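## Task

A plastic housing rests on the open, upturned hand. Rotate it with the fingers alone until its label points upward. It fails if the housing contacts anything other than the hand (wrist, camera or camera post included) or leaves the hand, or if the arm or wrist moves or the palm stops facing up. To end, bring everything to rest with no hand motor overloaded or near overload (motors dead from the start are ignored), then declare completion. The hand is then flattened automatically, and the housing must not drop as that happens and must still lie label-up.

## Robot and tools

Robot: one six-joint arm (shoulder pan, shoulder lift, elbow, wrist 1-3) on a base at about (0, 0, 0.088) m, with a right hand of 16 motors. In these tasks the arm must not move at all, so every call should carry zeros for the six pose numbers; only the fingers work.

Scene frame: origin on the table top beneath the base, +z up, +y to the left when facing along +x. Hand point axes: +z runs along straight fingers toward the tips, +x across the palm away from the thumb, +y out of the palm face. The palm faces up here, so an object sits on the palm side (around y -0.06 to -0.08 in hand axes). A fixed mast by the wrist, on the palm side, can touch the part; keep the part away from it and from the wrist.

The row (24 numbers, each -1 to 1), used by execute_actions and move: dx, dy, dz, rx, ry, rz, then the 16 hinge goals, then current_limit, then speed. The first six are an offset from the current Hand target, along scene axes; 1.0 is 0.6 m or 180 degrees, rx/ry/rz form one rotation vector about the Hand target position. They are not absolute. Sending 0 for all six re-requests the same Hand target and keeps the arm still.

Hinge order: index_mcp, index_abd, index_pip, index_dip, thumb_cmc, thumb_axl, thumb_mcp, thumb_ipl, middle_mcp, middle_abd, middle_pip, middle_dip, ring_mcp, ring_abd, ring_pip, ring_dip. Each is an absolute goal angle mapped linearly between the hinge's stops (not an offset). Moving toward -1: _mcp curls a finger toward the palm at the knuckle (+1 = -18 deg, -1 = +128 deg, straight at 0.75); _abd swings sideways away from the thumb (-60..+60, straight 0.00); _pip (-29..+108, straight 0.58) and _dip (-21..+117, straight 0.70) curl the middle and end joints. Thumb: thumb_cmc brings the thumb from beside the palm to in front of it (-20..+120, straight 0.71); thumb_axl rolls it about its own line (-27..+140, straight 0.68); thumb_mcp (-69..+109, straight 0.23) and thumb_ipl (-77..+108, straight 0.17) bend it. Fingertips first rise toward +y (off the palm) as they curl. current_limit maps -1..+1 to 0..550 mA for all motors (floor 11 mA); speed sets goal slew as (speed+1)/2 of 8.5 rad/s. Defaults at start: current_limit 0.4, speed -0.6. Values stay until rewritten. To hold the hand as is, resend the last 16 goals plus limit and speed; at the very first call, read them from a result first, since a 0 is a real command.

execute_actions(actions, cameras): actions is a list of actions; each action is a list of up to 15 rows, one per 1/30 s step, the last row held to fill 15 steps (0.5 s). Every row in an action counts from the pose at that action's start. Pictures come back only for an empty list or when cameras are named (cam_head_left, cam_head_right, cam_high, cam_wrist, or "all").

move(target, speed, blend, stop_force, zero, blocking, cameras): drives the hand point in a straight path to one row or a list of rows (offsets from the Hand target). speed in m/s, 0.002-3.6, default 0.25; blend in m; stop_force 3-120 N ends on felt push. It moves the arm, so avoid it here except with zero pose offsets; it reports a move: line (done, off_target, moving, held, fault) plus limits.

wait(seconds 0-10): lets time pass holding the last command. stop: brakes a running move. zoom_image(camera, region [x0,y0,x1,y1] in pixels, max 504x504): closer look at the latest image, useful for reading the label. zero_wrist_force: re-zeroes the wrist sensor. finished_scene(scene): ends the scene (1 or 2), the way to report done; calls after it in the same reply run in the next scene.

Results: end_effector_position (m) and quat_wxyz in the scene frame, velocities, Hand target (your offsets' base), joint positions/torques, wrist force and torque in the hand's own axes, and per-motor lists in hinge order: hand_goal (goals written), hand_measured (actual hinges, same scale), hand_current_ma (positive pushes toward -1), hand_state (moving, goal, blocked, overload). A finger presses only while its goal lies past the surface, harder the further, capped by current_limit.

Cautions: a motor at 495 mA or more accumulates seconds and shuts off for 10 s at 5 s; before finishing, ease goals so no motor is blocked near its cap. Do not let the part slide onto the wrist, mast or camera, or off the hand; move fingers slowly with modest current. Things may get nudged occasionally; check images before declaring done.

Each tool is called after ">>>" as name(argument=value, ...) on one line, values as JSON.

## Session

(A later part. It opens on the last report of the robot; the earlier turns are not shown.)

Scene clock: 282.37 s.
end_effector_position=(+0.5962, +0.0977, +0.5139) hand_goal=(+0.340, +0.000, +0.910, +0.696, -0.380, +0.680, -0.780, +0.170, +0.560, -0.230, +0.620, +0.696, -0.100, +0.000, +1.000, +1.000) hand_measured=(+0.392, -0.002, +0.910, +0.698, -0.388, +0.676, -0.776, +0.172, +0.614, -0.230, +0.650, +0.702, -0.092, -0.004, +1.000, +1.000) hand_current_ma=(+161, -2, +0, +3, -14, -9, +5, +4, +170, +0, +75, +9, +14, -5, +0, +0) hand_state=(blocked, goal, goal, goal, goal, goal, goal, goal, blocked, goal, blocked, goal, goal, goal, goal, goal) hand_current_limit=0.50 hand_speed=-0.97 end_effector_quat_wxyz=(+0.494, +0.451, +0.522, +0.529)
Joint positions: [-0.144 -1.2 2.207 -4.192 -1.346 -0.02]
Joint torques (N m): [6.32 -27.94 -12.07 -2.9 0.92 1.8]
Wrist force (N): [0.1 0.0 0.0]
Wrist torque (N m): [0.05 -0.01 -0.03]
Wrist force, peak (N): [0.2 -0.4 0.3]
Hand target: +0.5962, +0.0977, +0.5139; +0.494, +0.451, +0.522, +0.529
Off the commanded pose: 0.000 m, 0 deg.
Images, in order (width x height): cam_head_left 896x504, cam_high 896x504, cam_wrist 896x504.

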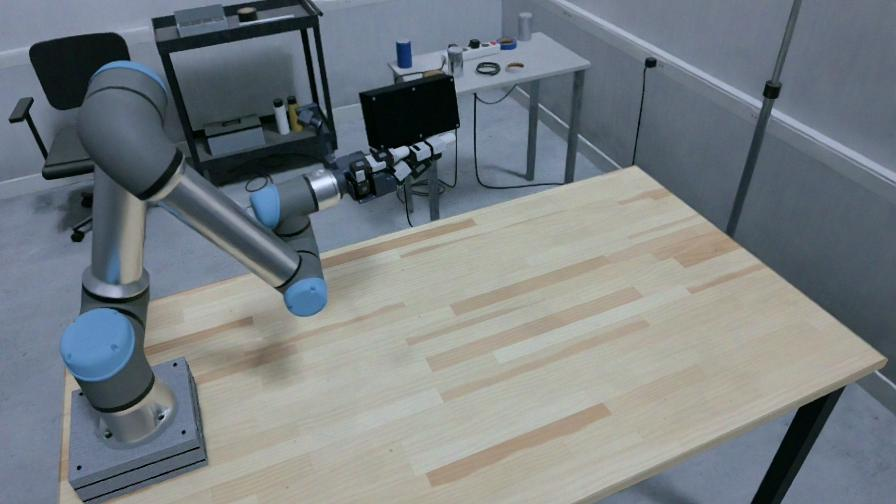

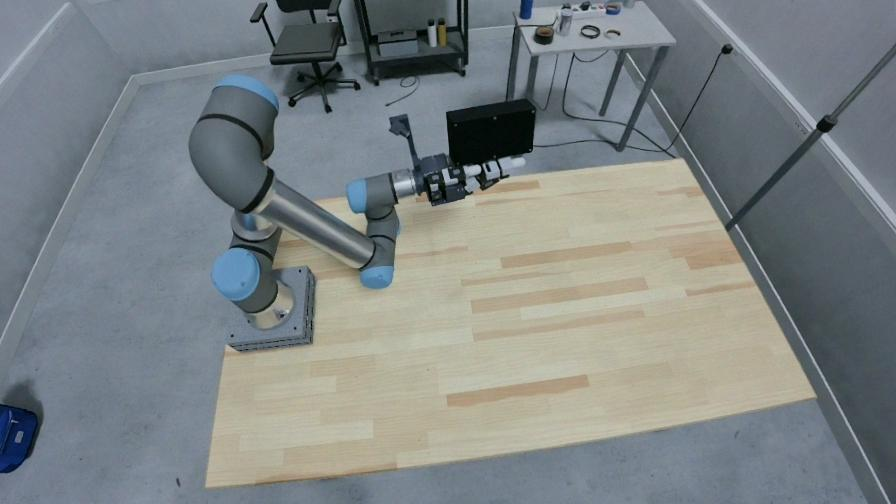

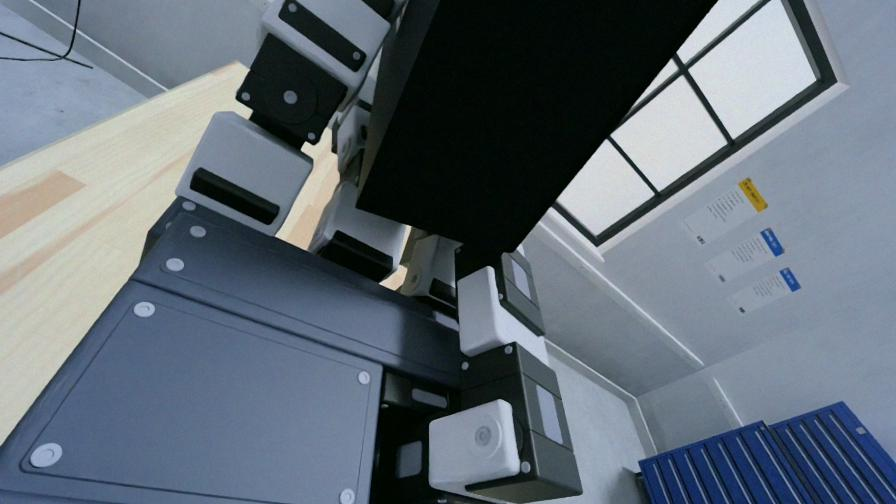

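>>> execute_actions(actions=[[[0,0,0,0,0,0,0.34,0.0,0.91,0.696,-0.35,0.68,-0.78,0.17,0.56,-0.23,0.62,0.696,-0.10,0,1.0,1.0,0.5,-0.97]],[[0,0,0,0,0,0,0.34,0.0,0.91,0.696,-0.31,0.68,-0.77,0.17,0.56,-0.23,0.62,0.696,-0.10,0,1.0,1.0,0.5,-0.97]]], cameras=["cam_high","cam_head_left","cam_wrist"])

>>> zoom_image(camera="cam_high", region=[430, 110, 550, 210])

>>> zoom_image(camera="cam_head_left", region=[360, 80, 480, 190])

>>> zoom_image(camera="cam_wrist", region=[150, 0, 650, 500])

Scene clock: 284.53 s.
end_effector_position=(+0.5962, +0.0977, +0.5139) hand_goal=(+0.340, +0.000, +0.910, +0.696, -0.310, +0.680, -0.770, +0.170, +0.560, -0.230, +0.620, +0.696, -0.100, +0.000, +1.000, +1.000) hand_measured=(+0.380, +0.000, +0.914, +0.698, -0.314, +0.670, -0.768, +0.172, +0.584, -0.232, +0.630, +0.700, -0.092, -0.006, +1.000, +1.000) hand_current_ma=(+114, +0, +7, +3, -6, -25, +3, +4, +58, -2, +17, +4, +15, -7, +0, +0) hand_state=(blocked, goal, goal, goal, goal, goal, goal, goal, blocked, goal, goal, goal, goal, goal, goal, goal) hand_current_limit=0.50 hand_speed=-0.97 end_effector_quat_wxyz=(+0.494, +0.451, +0.522, +0.529)
Joint positions: [-0.144 -1.2 2.207 -4.192 -1.346 -0.02]
Joint torques (N m): [6.14 -27.9 -13.03 -2.95 0.82 1.69]
Wrist force (N): [-0.1 -0.2 0.1]
Wrist torque (N m): [0.01 0.00 -0.05]
Wrist force, peak (N): [0.0 -0.1 0.5]
Hand target: +0.5962, +0.0977, +0.5139; +0.494, +0.451, +0.522, +0.529
Off the commanded pose: 0.000 m, 0 deg.
Images, in order (width x height): cam_head_left 896x504, cam_high 896x504, cam_wrist 896x504.

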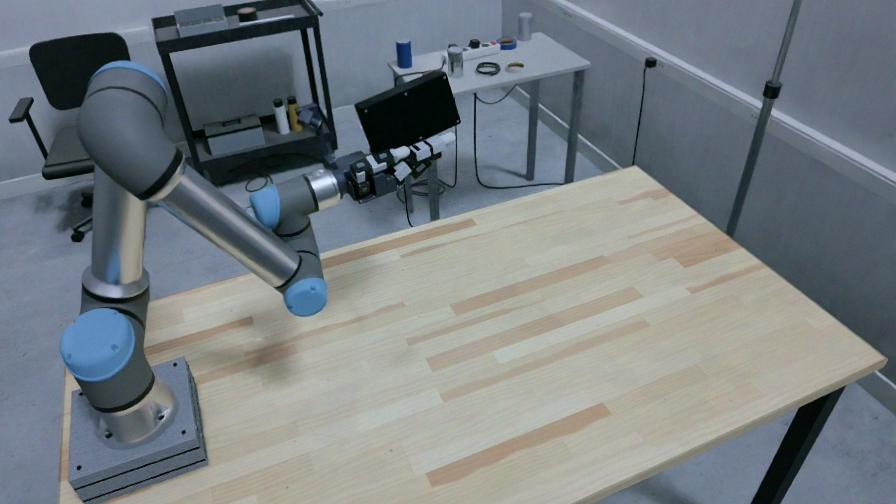

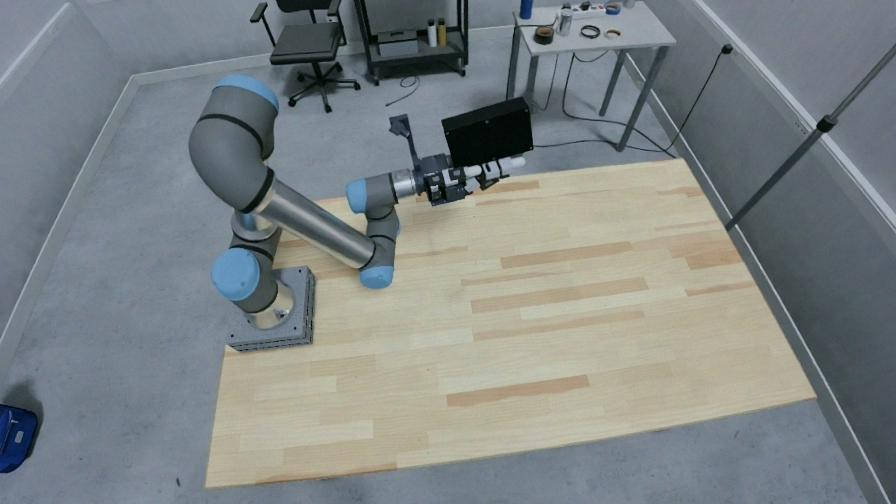

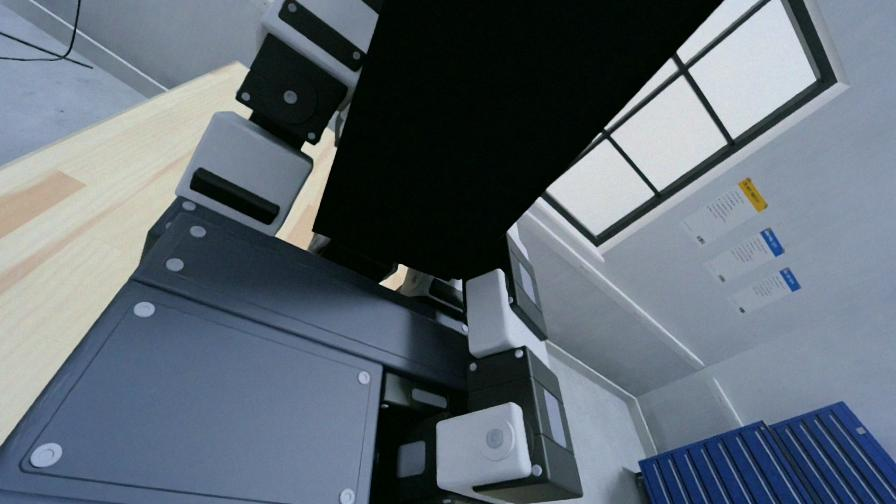

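Scaled by 4.200.

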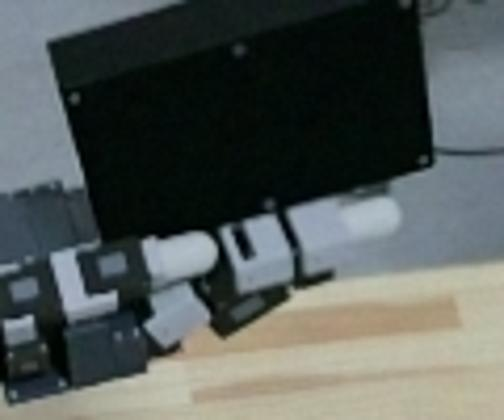

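Scaled by 4.200.

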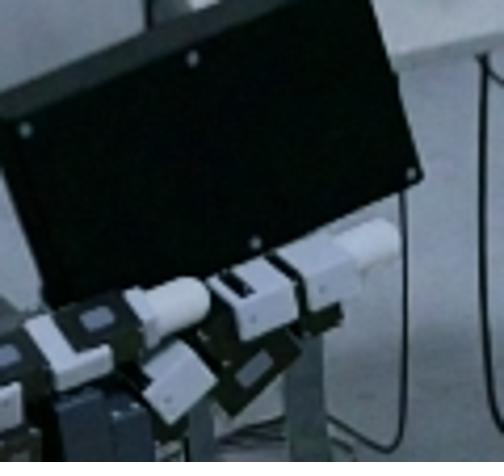

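Scaled by 1.008.

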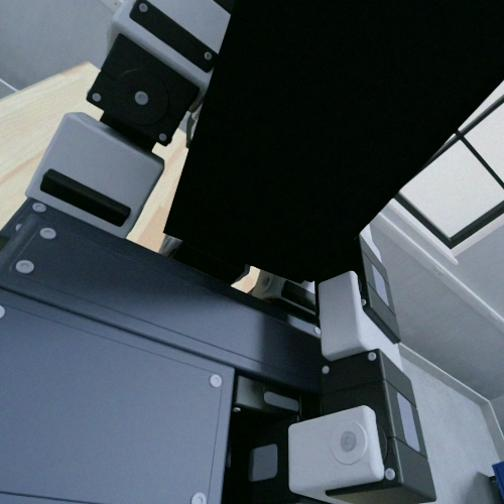

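>>> execute_actions(actions=[[[0,0,0,0,0,0,0.38,0.0,0.87,0.696,-0.30,0.68,-0.77,0.17,0.60,-0.22,0.66,0.696,-0.10,0,1.0,1.0,0.5,-0.97]],[[0,0,0,0,0,0,0.42,0.0,0.84,0.696,-0.30,0.68,-0.77,0.17,0.62,-0.20,0.66,0.696,-0.10,0,1.0,1.0,0.5,-0.97]]], cameras=["cam_high","cam_head_left","cam_wrist"])

>>> zoom_image(camera="cam_high", region=[420, 80, 560, 210])

>>> zoom_image(camera="cam_head_left", region=[340, 50, 490, 190])

>>> zoom_image(camera="cam_wrist", region=[150, 0, 650, 500])

Scene clock: 287.33 s.
end_effector_position=(+0.5962, +0.0977, +0.5139) hand_goal=(+0.420, +0.000, +0.840, +0.696, -0.300, +0.680, -0.770, +0.170, +0.620, -0.200, +0.660, +0.696, -0.100, +0.000, +1.000, +1.000) hand_measured=(+0.436, +0.000, +0.850, +0.698, -0.300, +0.680, -0.772, +0.172, +0.626, -0.204, +0.660, +0.700, -0.090, -0.006, +1.000, +1.000) hand_current_ma=(+35, +0, +17, +3, +0, +1, -3, +2, +11, -5, +0, +4, +21, -8, +0, +0) hand_state=(goal, goal, goal, goal, goal, goal, goal, goal, goal, goal, goal, goal, goal, goal, goal, goal) hand_current_limit=0.50 hand_speed=-0.97 end_effector_quat_wxyz=(+0.494, +0.451, +0.522, +0.529)
Joint positions: [-0.144 -1.2 2.207 -4.192 -1.346 -0.02]
Joint torques (N m): [6.03 -27.97 -12.75 -2.89 0.89 1.66]
Wrist force (N): [0.1 -0.1 0.1]
Wrist torque (N m): [0.03 -0.01 -0.02]
Wrist force, peak (N): [-0.2 -0.3 0.3]
Hand target: +0.5962, +0.0977, +0.5139; +0.494, +0.451, +0.522, +0.529
Off the commanded pose: 0.000 m, 0 deg.
Images, in order (width x height): cam_head_left 896x504, cam_high 896x504, cam_wrist 896x504.

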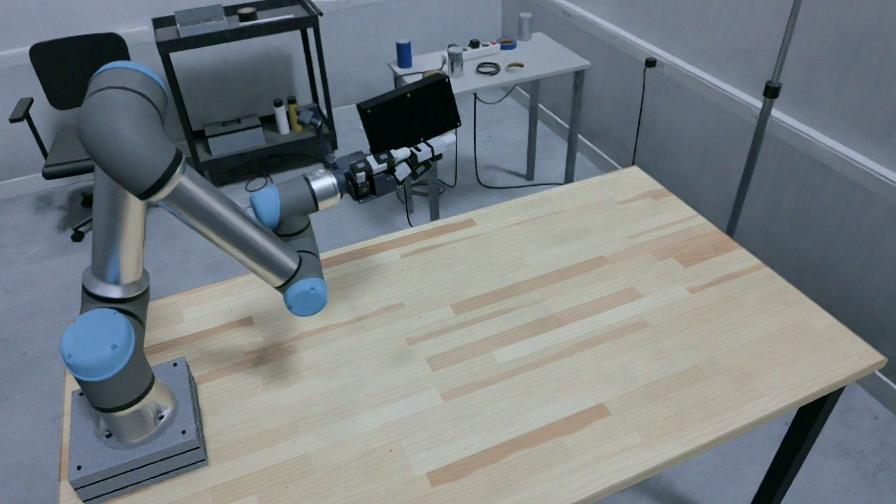

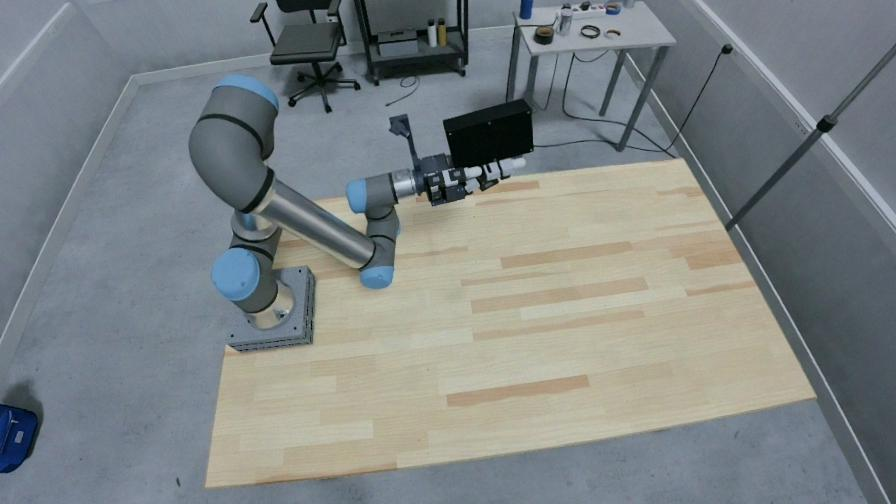

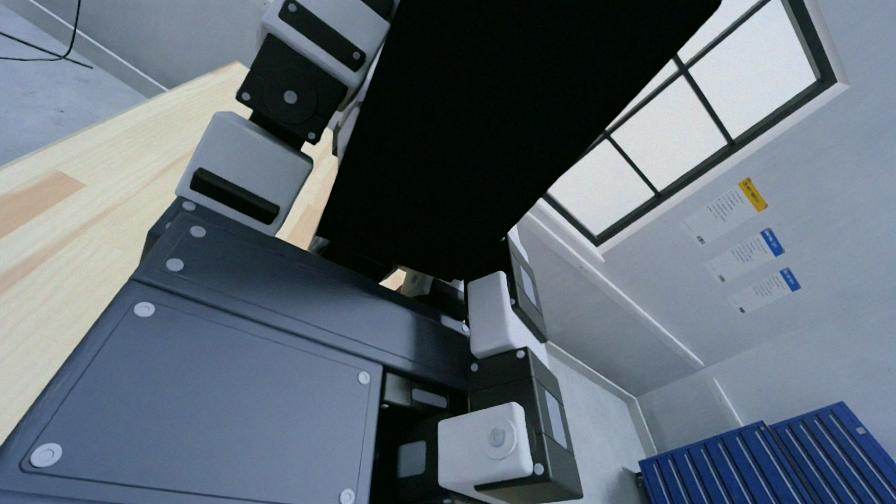

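Scaled by 3.600.

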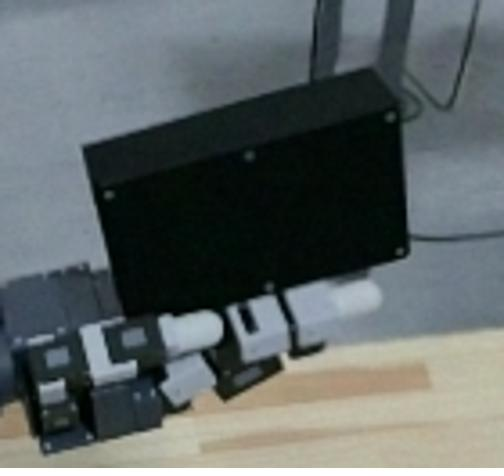

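Scaled by 3.360.

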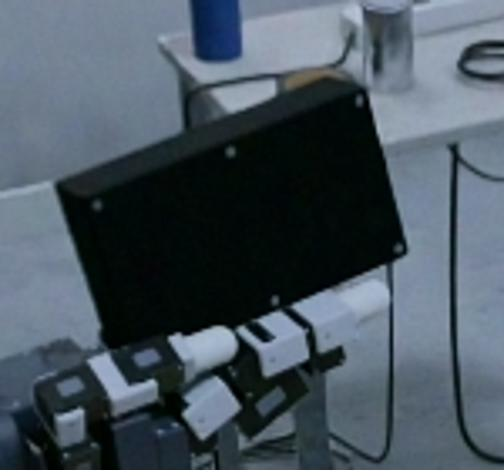

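Scaled by 1.008.

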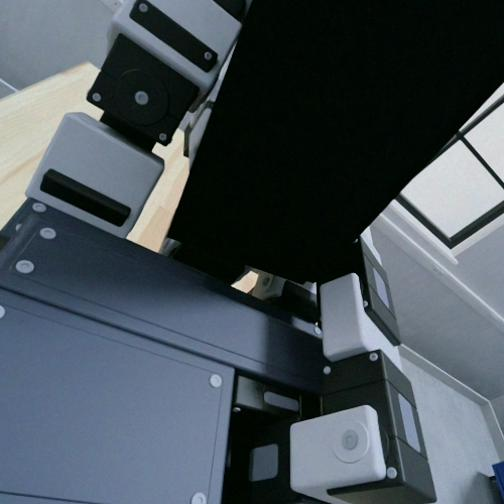

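>>> execute_actions(actions=[[[0,0,0,0,0,0,0.46,0.0,0.81,0.696,-0.30,0.68,-0.77,0.17,0.65,-0.18,0.64,0.696,-0.10,0,1.0,1.0,0.5,-0.97]],[[0,0,0,0,0,0,0.50,0.0,0.78,0.696,-0.30,0.68,-0.77,0.17,0.67,-0.16,0.63,0.696,-0.10,0,1.0,1.0,0.5,-0.97]]], cameras=["cam_high","cam_head_left","cam_wrist"])

>>> zoom_image(camera="cam_high", region=[420, 80, 560, 210])

>>> zoom_image(camera="cam_head_left", region=[340, 50, 490, 190])

>>> zoom_image(camera="cam_wrist", region=[150, 0, 650, 500])

Scene clock: 289.37 s.
end_effector_position=(+0.5962, +0.0977, +0.5139) hand_goal=(+0.500, +0.000, +0.780, +0.696, -0.300, +0.680, -0.770, +0.170, +0.670, -0.160, +0.630, +0.696, -0.100, +0.000, +1.000, +1.000) hand_measured=(+0.518, +0.000, +0.790, +0.698, -0.300, +0.680, -0.772, +0.172, +0.676, -0.164, +0.638, +0.700, -0.090, -0.006, +1.000, +1.000) hand_current_ma=(+41, +0, +19, +3, +0, +1, -3, +2, +11, -5, +12, +4, +21, -9, +0, +0) hand_state=(goal, goal, goal, goal, goal, goal, goal, goal, goal, goal, goal, goal, goal, goal, goal, goal) hand_current_limit=0.50 hand_speed=-0.97 end_effector_quat_wxyz=(+0.494, +0.451, +0.522, +0.529)
Joint positions: [-0.144 -1.2 2.207 -4.192 -1.346 -0.02]
Joint torques (N m): [6.25 -27.73 -12.69 -2.99 0.85 1.67]
Wrist force (N): [-0.3 -0.1 0.0]
Wrist torque (N m): [0.05 0.03 -0.05]
Wrist force, peak (N): [-0.1 -0.3 0.4]
Hand target: +0.5962, +0.0977, +0.5139; +0.494, +0.451, +0.522, +0.529
Off the commanded pose: 0.000 m, 0 deg.
Images, in order (width x height): cam_head_left 896x504, cam_high 896x504, cam_wrist 896x504.

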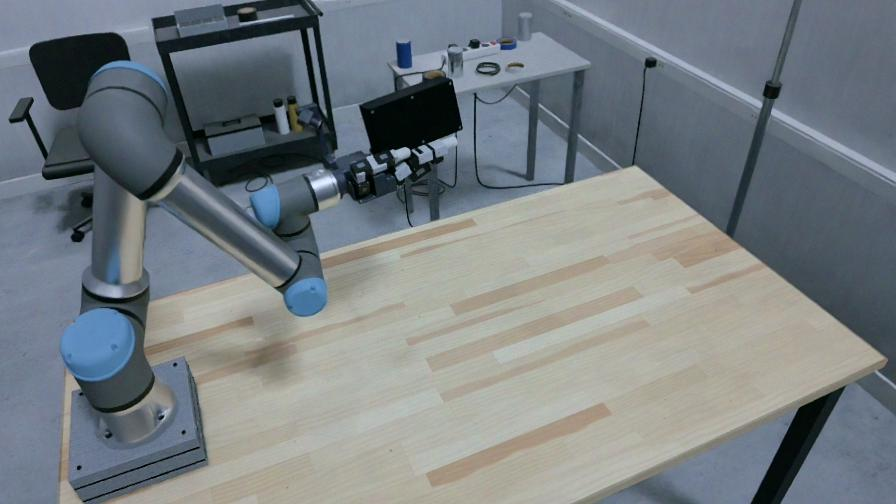

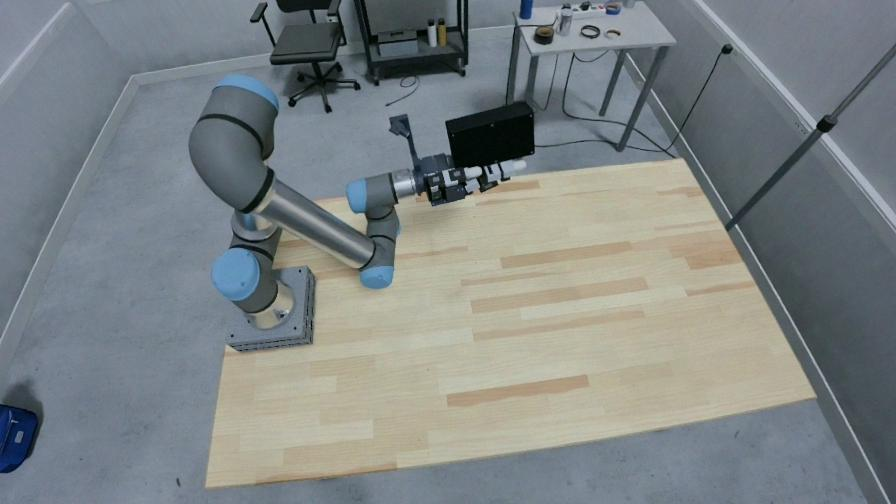

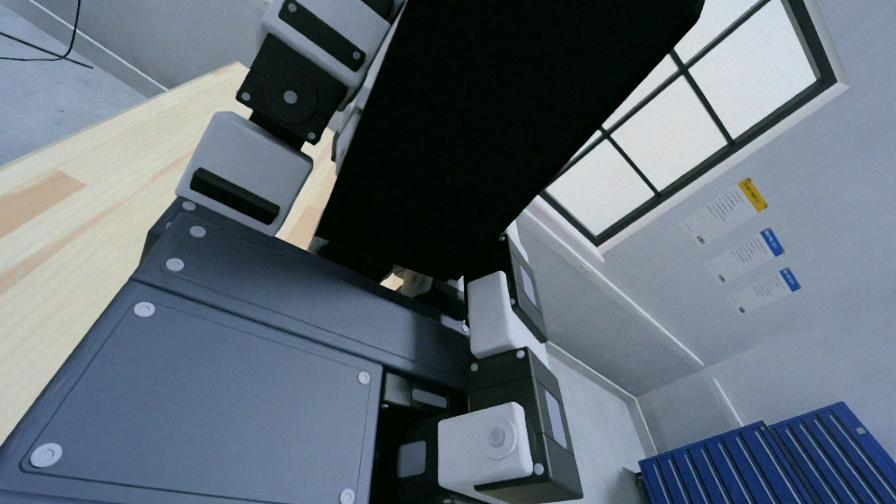

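Scaled by 3.600.

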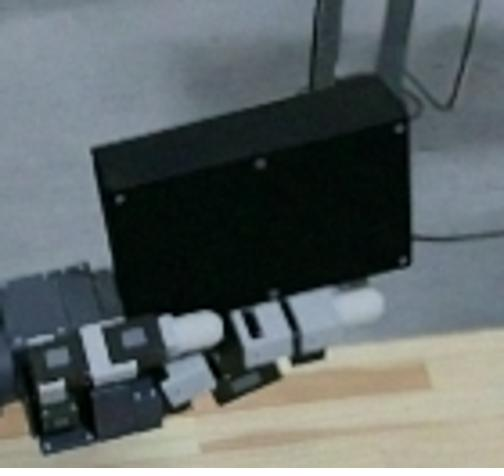

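Scaled by 3.360.

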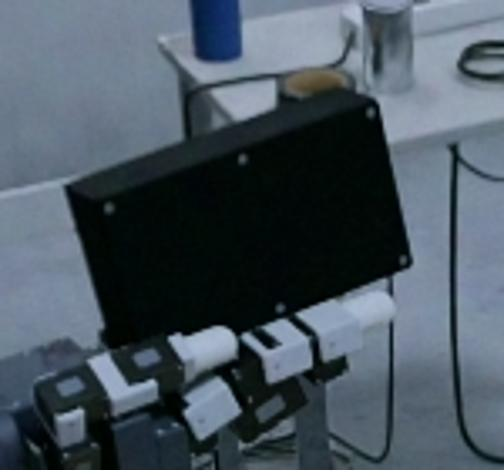

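Scaled by 1.008.

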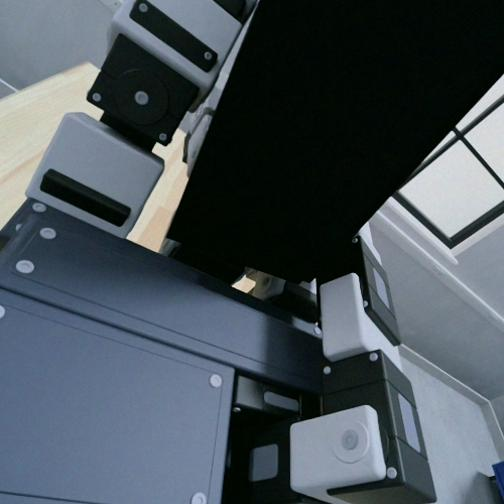

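>>> execute_actions(actions=[[[0,0,0,0,0,0,0.55,0.0,0.74,0.696,-0.30,0.68,-0.77,0.17,0.70,-0.13,0.61,0.696,-0.10,0,1.0,1.0,0.5,-0.97]],[[0,0,0,0,0,0,0.60,0.0,0.70,0.696,-0.30,0.68,-0.77,0.17,0.72,-0.10,0.60,0.696,-0.10,0,1.0,1.0,0.5,-0.97]]], cameras=["cam_high","cam_head_left","cam_wrist"])

>>> zoom_image(camera="cam_high", region=[420, 80, 560, 210])

>>> zoom_image(camera="cam_head_left", region=[340, 50, 490, 190])

>>> zoom_image(camera="cam_wrist", region=[150, 0, 650, 500])

Scene clock: 291.33 s.
end_effector_position=(+0.5962, +0.0977, +0.5139) hand_goal=(+0.600, +0.000, +0.700, +0.696, -0.300, +0.680, -0.770, +0.170, +0.720, -0.100, +0.600, +0.696, -0.100, +0.000, +1.000, +1.000) hand_measured=(+0.618, +0.000, +0.712, +0.698, -0.300, +0.680, -0.772, +0.172, +0.730, -0.104, +0.608, +0.700, -0.090, -0.006, +1.000, +1.000) hand_current_ma=(+44, +0, +24, +3, +0, +1, -3, +2, +18, -5, +12, +4, +21, -9, +0, +0) hand_state=(goal, goal, goal, goal, goal, goal, goal, goal, goal, goal, goal, goal, goal, goal, goal, goal) hand_current_limit=0.50 hand_speed=-0.97 end_effector_quat_wxyz=(+0.494, +0.451, +0.522, +0.529)
Joint positions: [-0.144 -1.2 2.207 -4.192 -1.346 -0.02]
Joint torques (N m): [6.62 -28.38 -12.72 -2.96 0.82 1.66]
Wrist force (N): [0.0 0.0 0.0]
Wrist torque (N m): [0.07 0.00 -0.02]
Wrist force, peak (N): [-0.3 -0.4 0.1]
Hand target: +0.5962, +0.0977, +0.5139; +0.494, +0.451, +0.522, +0.529
Off the commanded pose: 0.000 m, 0 deg.
Images, in order (width x height): cam_head_left 896x504, cam_high 896x504, cam_wrist 896x504.

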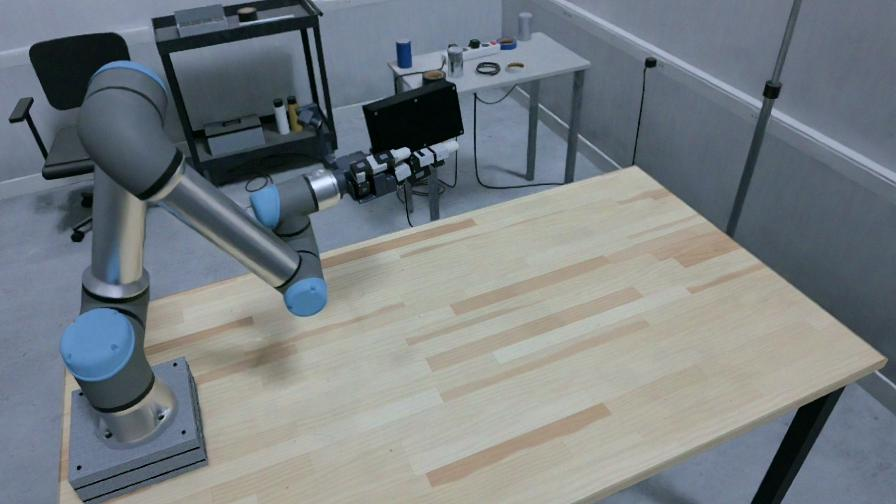

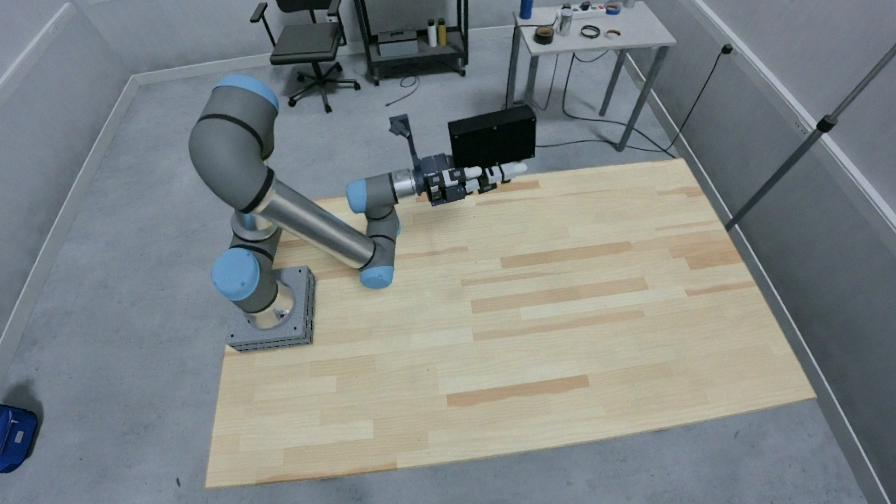

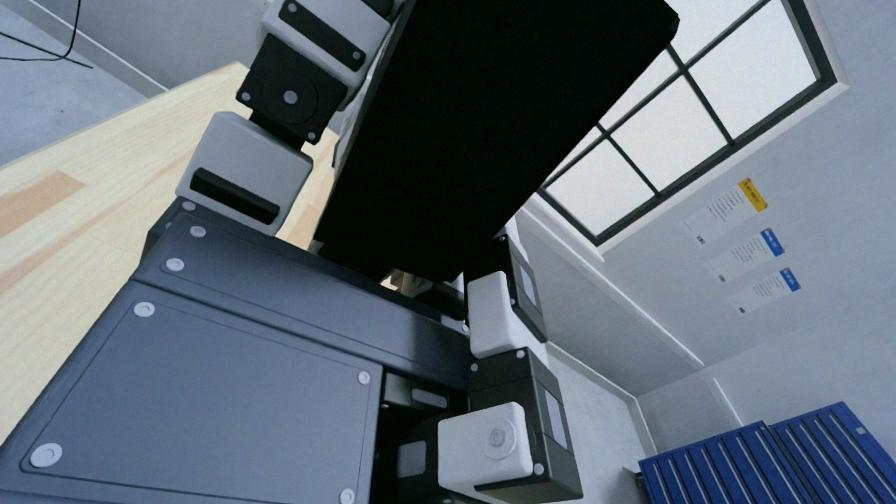

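Scaled by 3.600.

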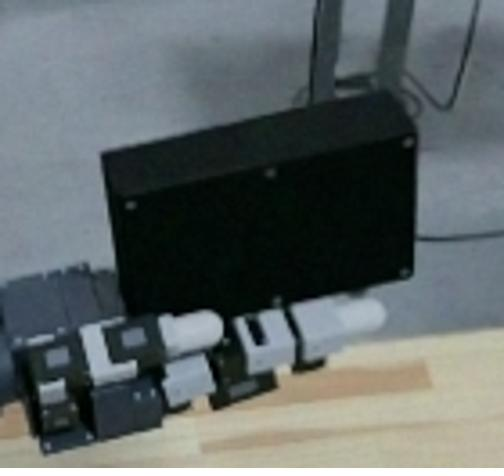

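Scaled by 3.360.

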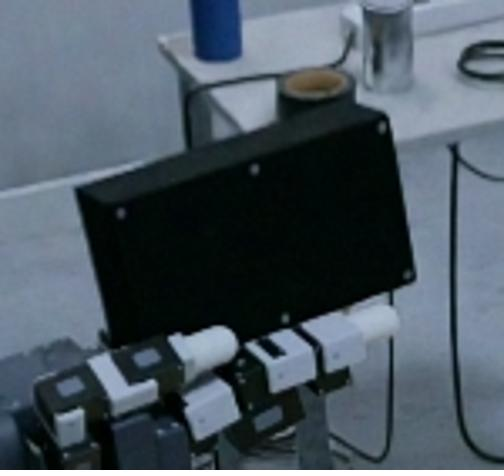

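Scaled by 1.008.

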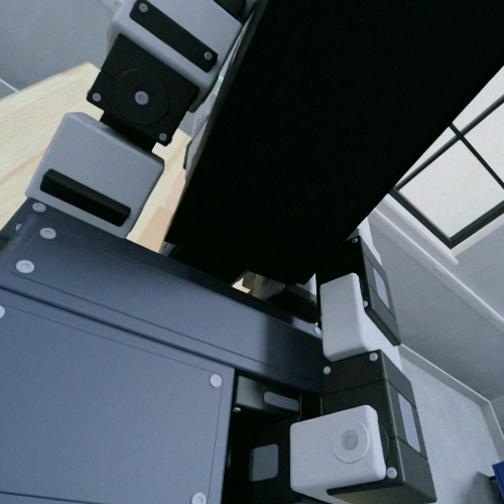

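>>> execute_actions(actions=[[[0,0,0,0,0,0,0.65,0.0,0.66,0.696,-0.30,0.68,-0.77,0.17,0.74,-0.08,0.585,0.696,-0.10,0,1.0,1.0,0.5,-0.97]],[[0,0,0,0,0,0,0.69,0.0,0.62,0.696,-0.30,0.68,-0.77,0.17,0.74,-0.08,0.585,0.696,-0.10,0,1.0,1.0,0.5,-0.97]],[[0,0,0,0,0,0,0.72,0.0,0.60,0.696,-0.30,0.68,-0.77,0.17,0.74,-0.08,0.585,0.696,-0.10,0,1.0,1.0,0.5,-0.97]]], cameras=["cam_high","cam_head_left","cam_wrist"])

>>> zoom_image(camera="cam_high", region=[420, 80, 560, 210])

>>> zoom_image(camera="cam_head_left", region=[340, 50, 490, 190])

>>> zoom_image(camera="cam_wrist", region=[150, 0, 650, 500])

Scene clock: 293.97 s.
end_effector_position=(+0.5962, +0.0977, +0.5139) hand_goal=(+0.720, +0.000, +0.600, +0.696, -0.300, +0.680, -0.770, +0.170, +0.740, -0.080, +0.586, +0.696, -0.100, +0.000, +1.000, +1.000) hand_measured=(+0.732, +0.000, +0.612, +0.698, -0.300, +0.680, -0.772, +0.172, +0.760, -0.084, +0.592, +0.700, -0.090, -0.004, +1.000, +1.000) hand_current_ma=(+26, +0, +21, +3, +0, +1, -3, +2, +46, -5, +11, +4, +21, -4, +0, +0) hand_state=(goal, goal, goal, goal, goal, goal, goal, goal, goal, goal, goal, goal, goal, goal, goal, goal) hand_current_limit=0.50 hand_speed=-0.97 end_effector_quat_wxyz=(+0.494, +0.451, +0.522, +0.529)
Joint positions: [-0.144 -1.2 2.207 -4.192 -1.346 -0.02]
Joint torques (N m): [6.46 -28.07 -13.09 -2.97 0.73 1.61]
Wrist force (N): [-0.1 -0.1 0.1]
Wrist torque (N m): [0.05 0.01 -0.02]
Wrist force, peak (N): [0.1 -0.3 0.2]
Hand target: +0.5962, +0.0977, +0.5139; +0.494, +0.451, +0.522, +0.529
Off the commanded pose: 0.000 m, 0 deg.
Images, in order (width x height): cam_head_left 896x504, cam_high 896x504, cam_wrist 896x504.

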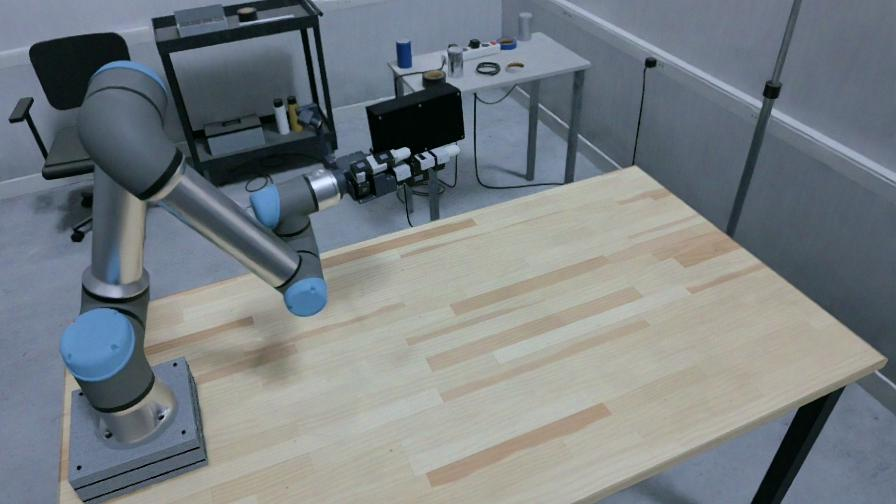

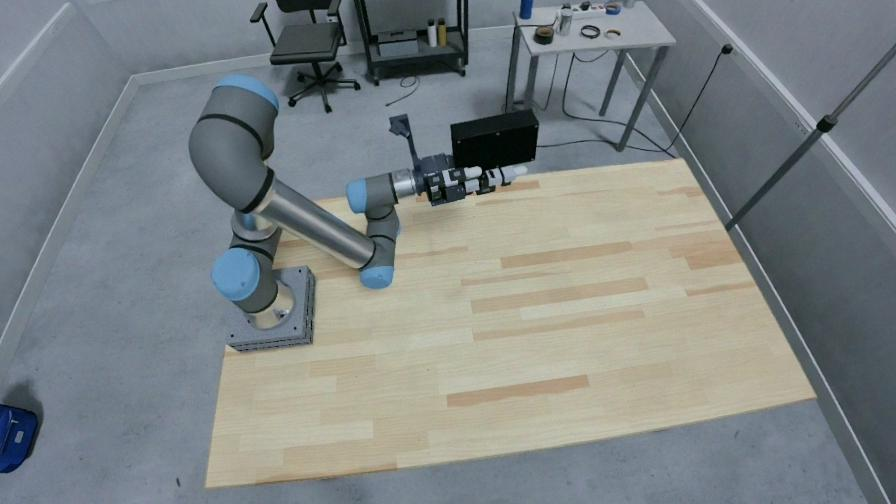

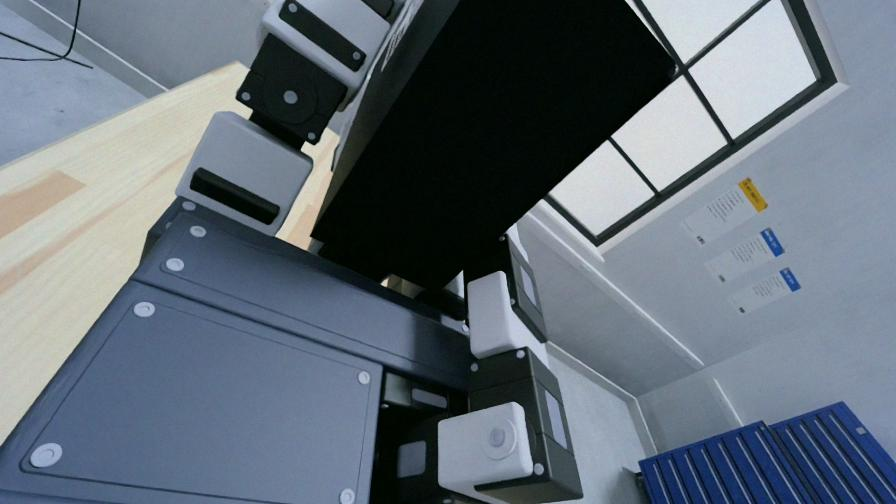

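Scaled by 3.600.

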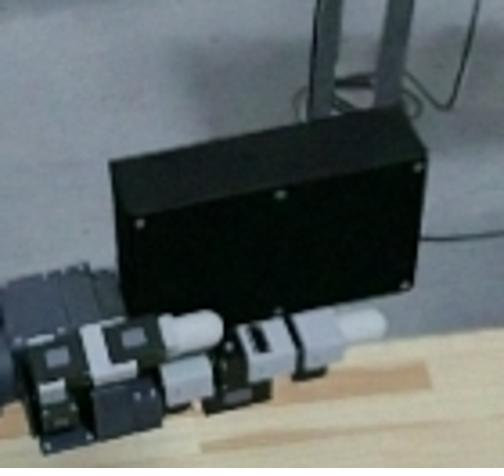

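Scaled by 3.360.

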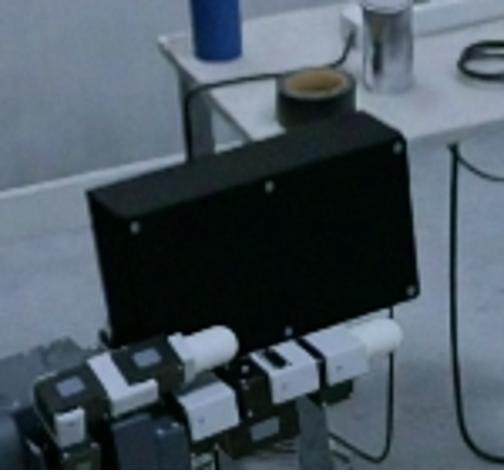

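Scaled by 1.008.

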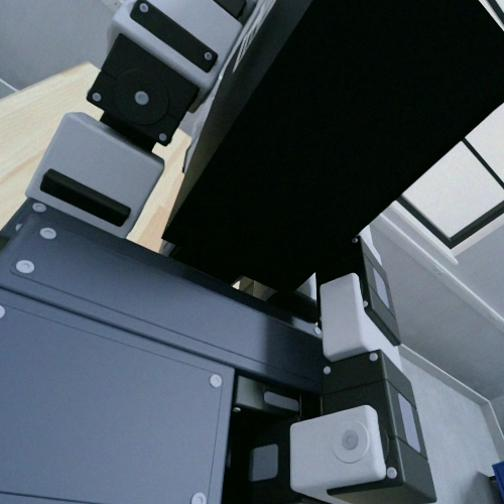

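>>> execute_actions(actions=[[[0,0,0,0,0,0,0.74,0.0,0.58,0.696,-0.30,0.68,-0.77,0.17,0.745,-0.05,0.58,0.696,-0.10,0,1.0,1.0,0.5,-0.97]],[[0,0,0,0,0,0,0.75,0.0,0.576,0.696,-0.30,0.68,-0.77,0.17,0.75,-0.03,0.576,0.696,-0.10,0,1.0,1.0,0.5,-0.97]]], cameras=["cam_high","cam_head_left","cam_wrist"])

>>> zoom_image(camera="cam_high", region=[420, 80, 560, 210])

>>> zoom_image(camera="cam_head_left", region=[340, 50, 490, 190])

>>> zoom_image(camera="cam_wrist", region=[250, 0, 700, 330])

Scene clock: 295.93 s.
end_effector_position=(+0.5962, +0.0977, +0.5139) hand_goal=(+0.750, +0.000, +0.576, +0.696, -0.300, +0.680, -0.770, +0.170, +0.750, -0.030, +0.576, +0.696, -0.100, +0.000, +1.000, +1.000) hand_measured=(+0.762, +0.000, +0.584, +0.698, -0.300, +0.680, -0.772, +0.172, +0.770, -0.038, +0.590, +0.700, -0.090, -0.004, +1.000, +1.000) hand_current_ma=(+27, +0, +15, +3, +0, +1, -3, +2, +45, -13, +30, +4, +21, -4, +0, +0) hand_state=(goal, goal, goal, goal, goal, goal, goal, goal, goal, goal, goal, goal, goal, goal, goal, goal) hand_current_limit=0.50 hand_speed=-0.97 end_effector_quat_wxyz=(+0.494, +0.451, +0.522, +0.529)
Joint positions: [-0.144 -1.2 2.207 -4.192 -1.346 -0.02]
Joint torques (N m): [6.51 -27.72 -12.76 -2.98 0.67 1.58]
Wrist force (N): [0.2 -0.1 0.2]
Wrist torque (N m): [0.04 -0.04 0.01]
Wrist force, peak (N): [-0.1 -0.4 0.3]
Hand target: +0.5962, +0.0977, +0.5139; +0.494, +0.451, +0.522, +0.529
Off the commanded pose: 0.000 m, 0 deg.
Images, in order (width x height): cam_head_left 896x504, cam_high 896x504, cam_wrist 896x504.

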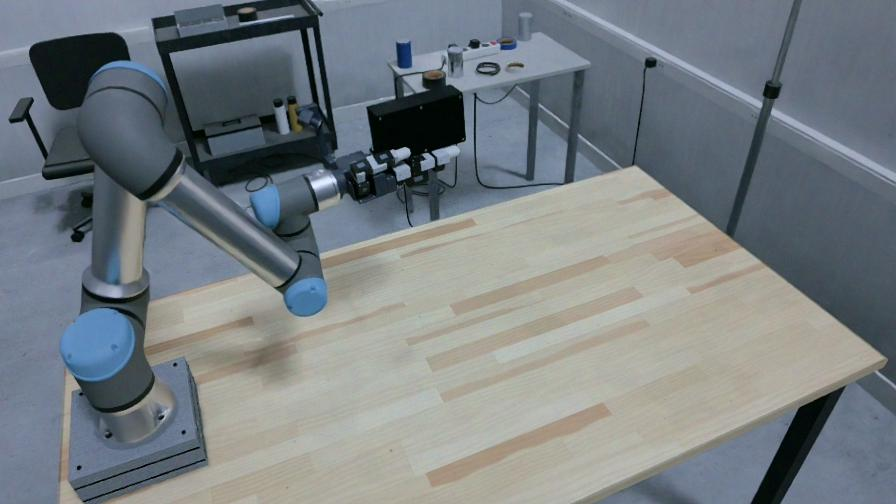

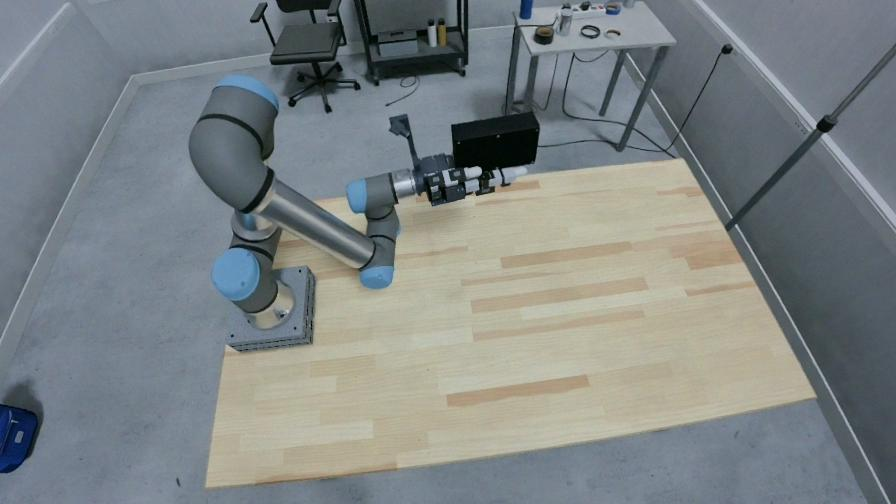

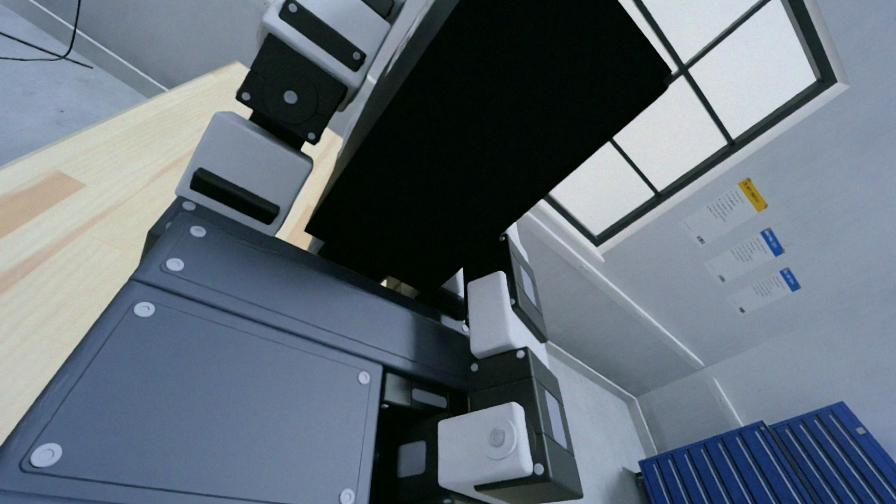

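Scaled by 3.600.

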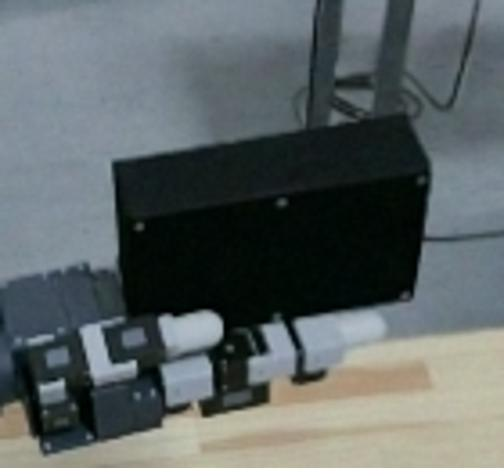

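Scaled by 3.360.

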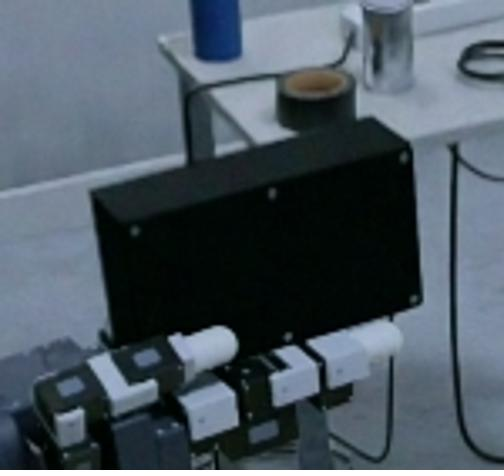

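Scaled by 1.120.

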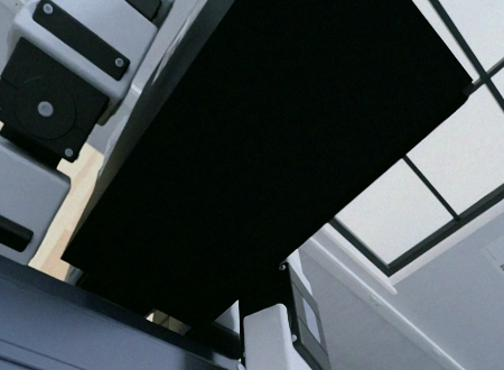

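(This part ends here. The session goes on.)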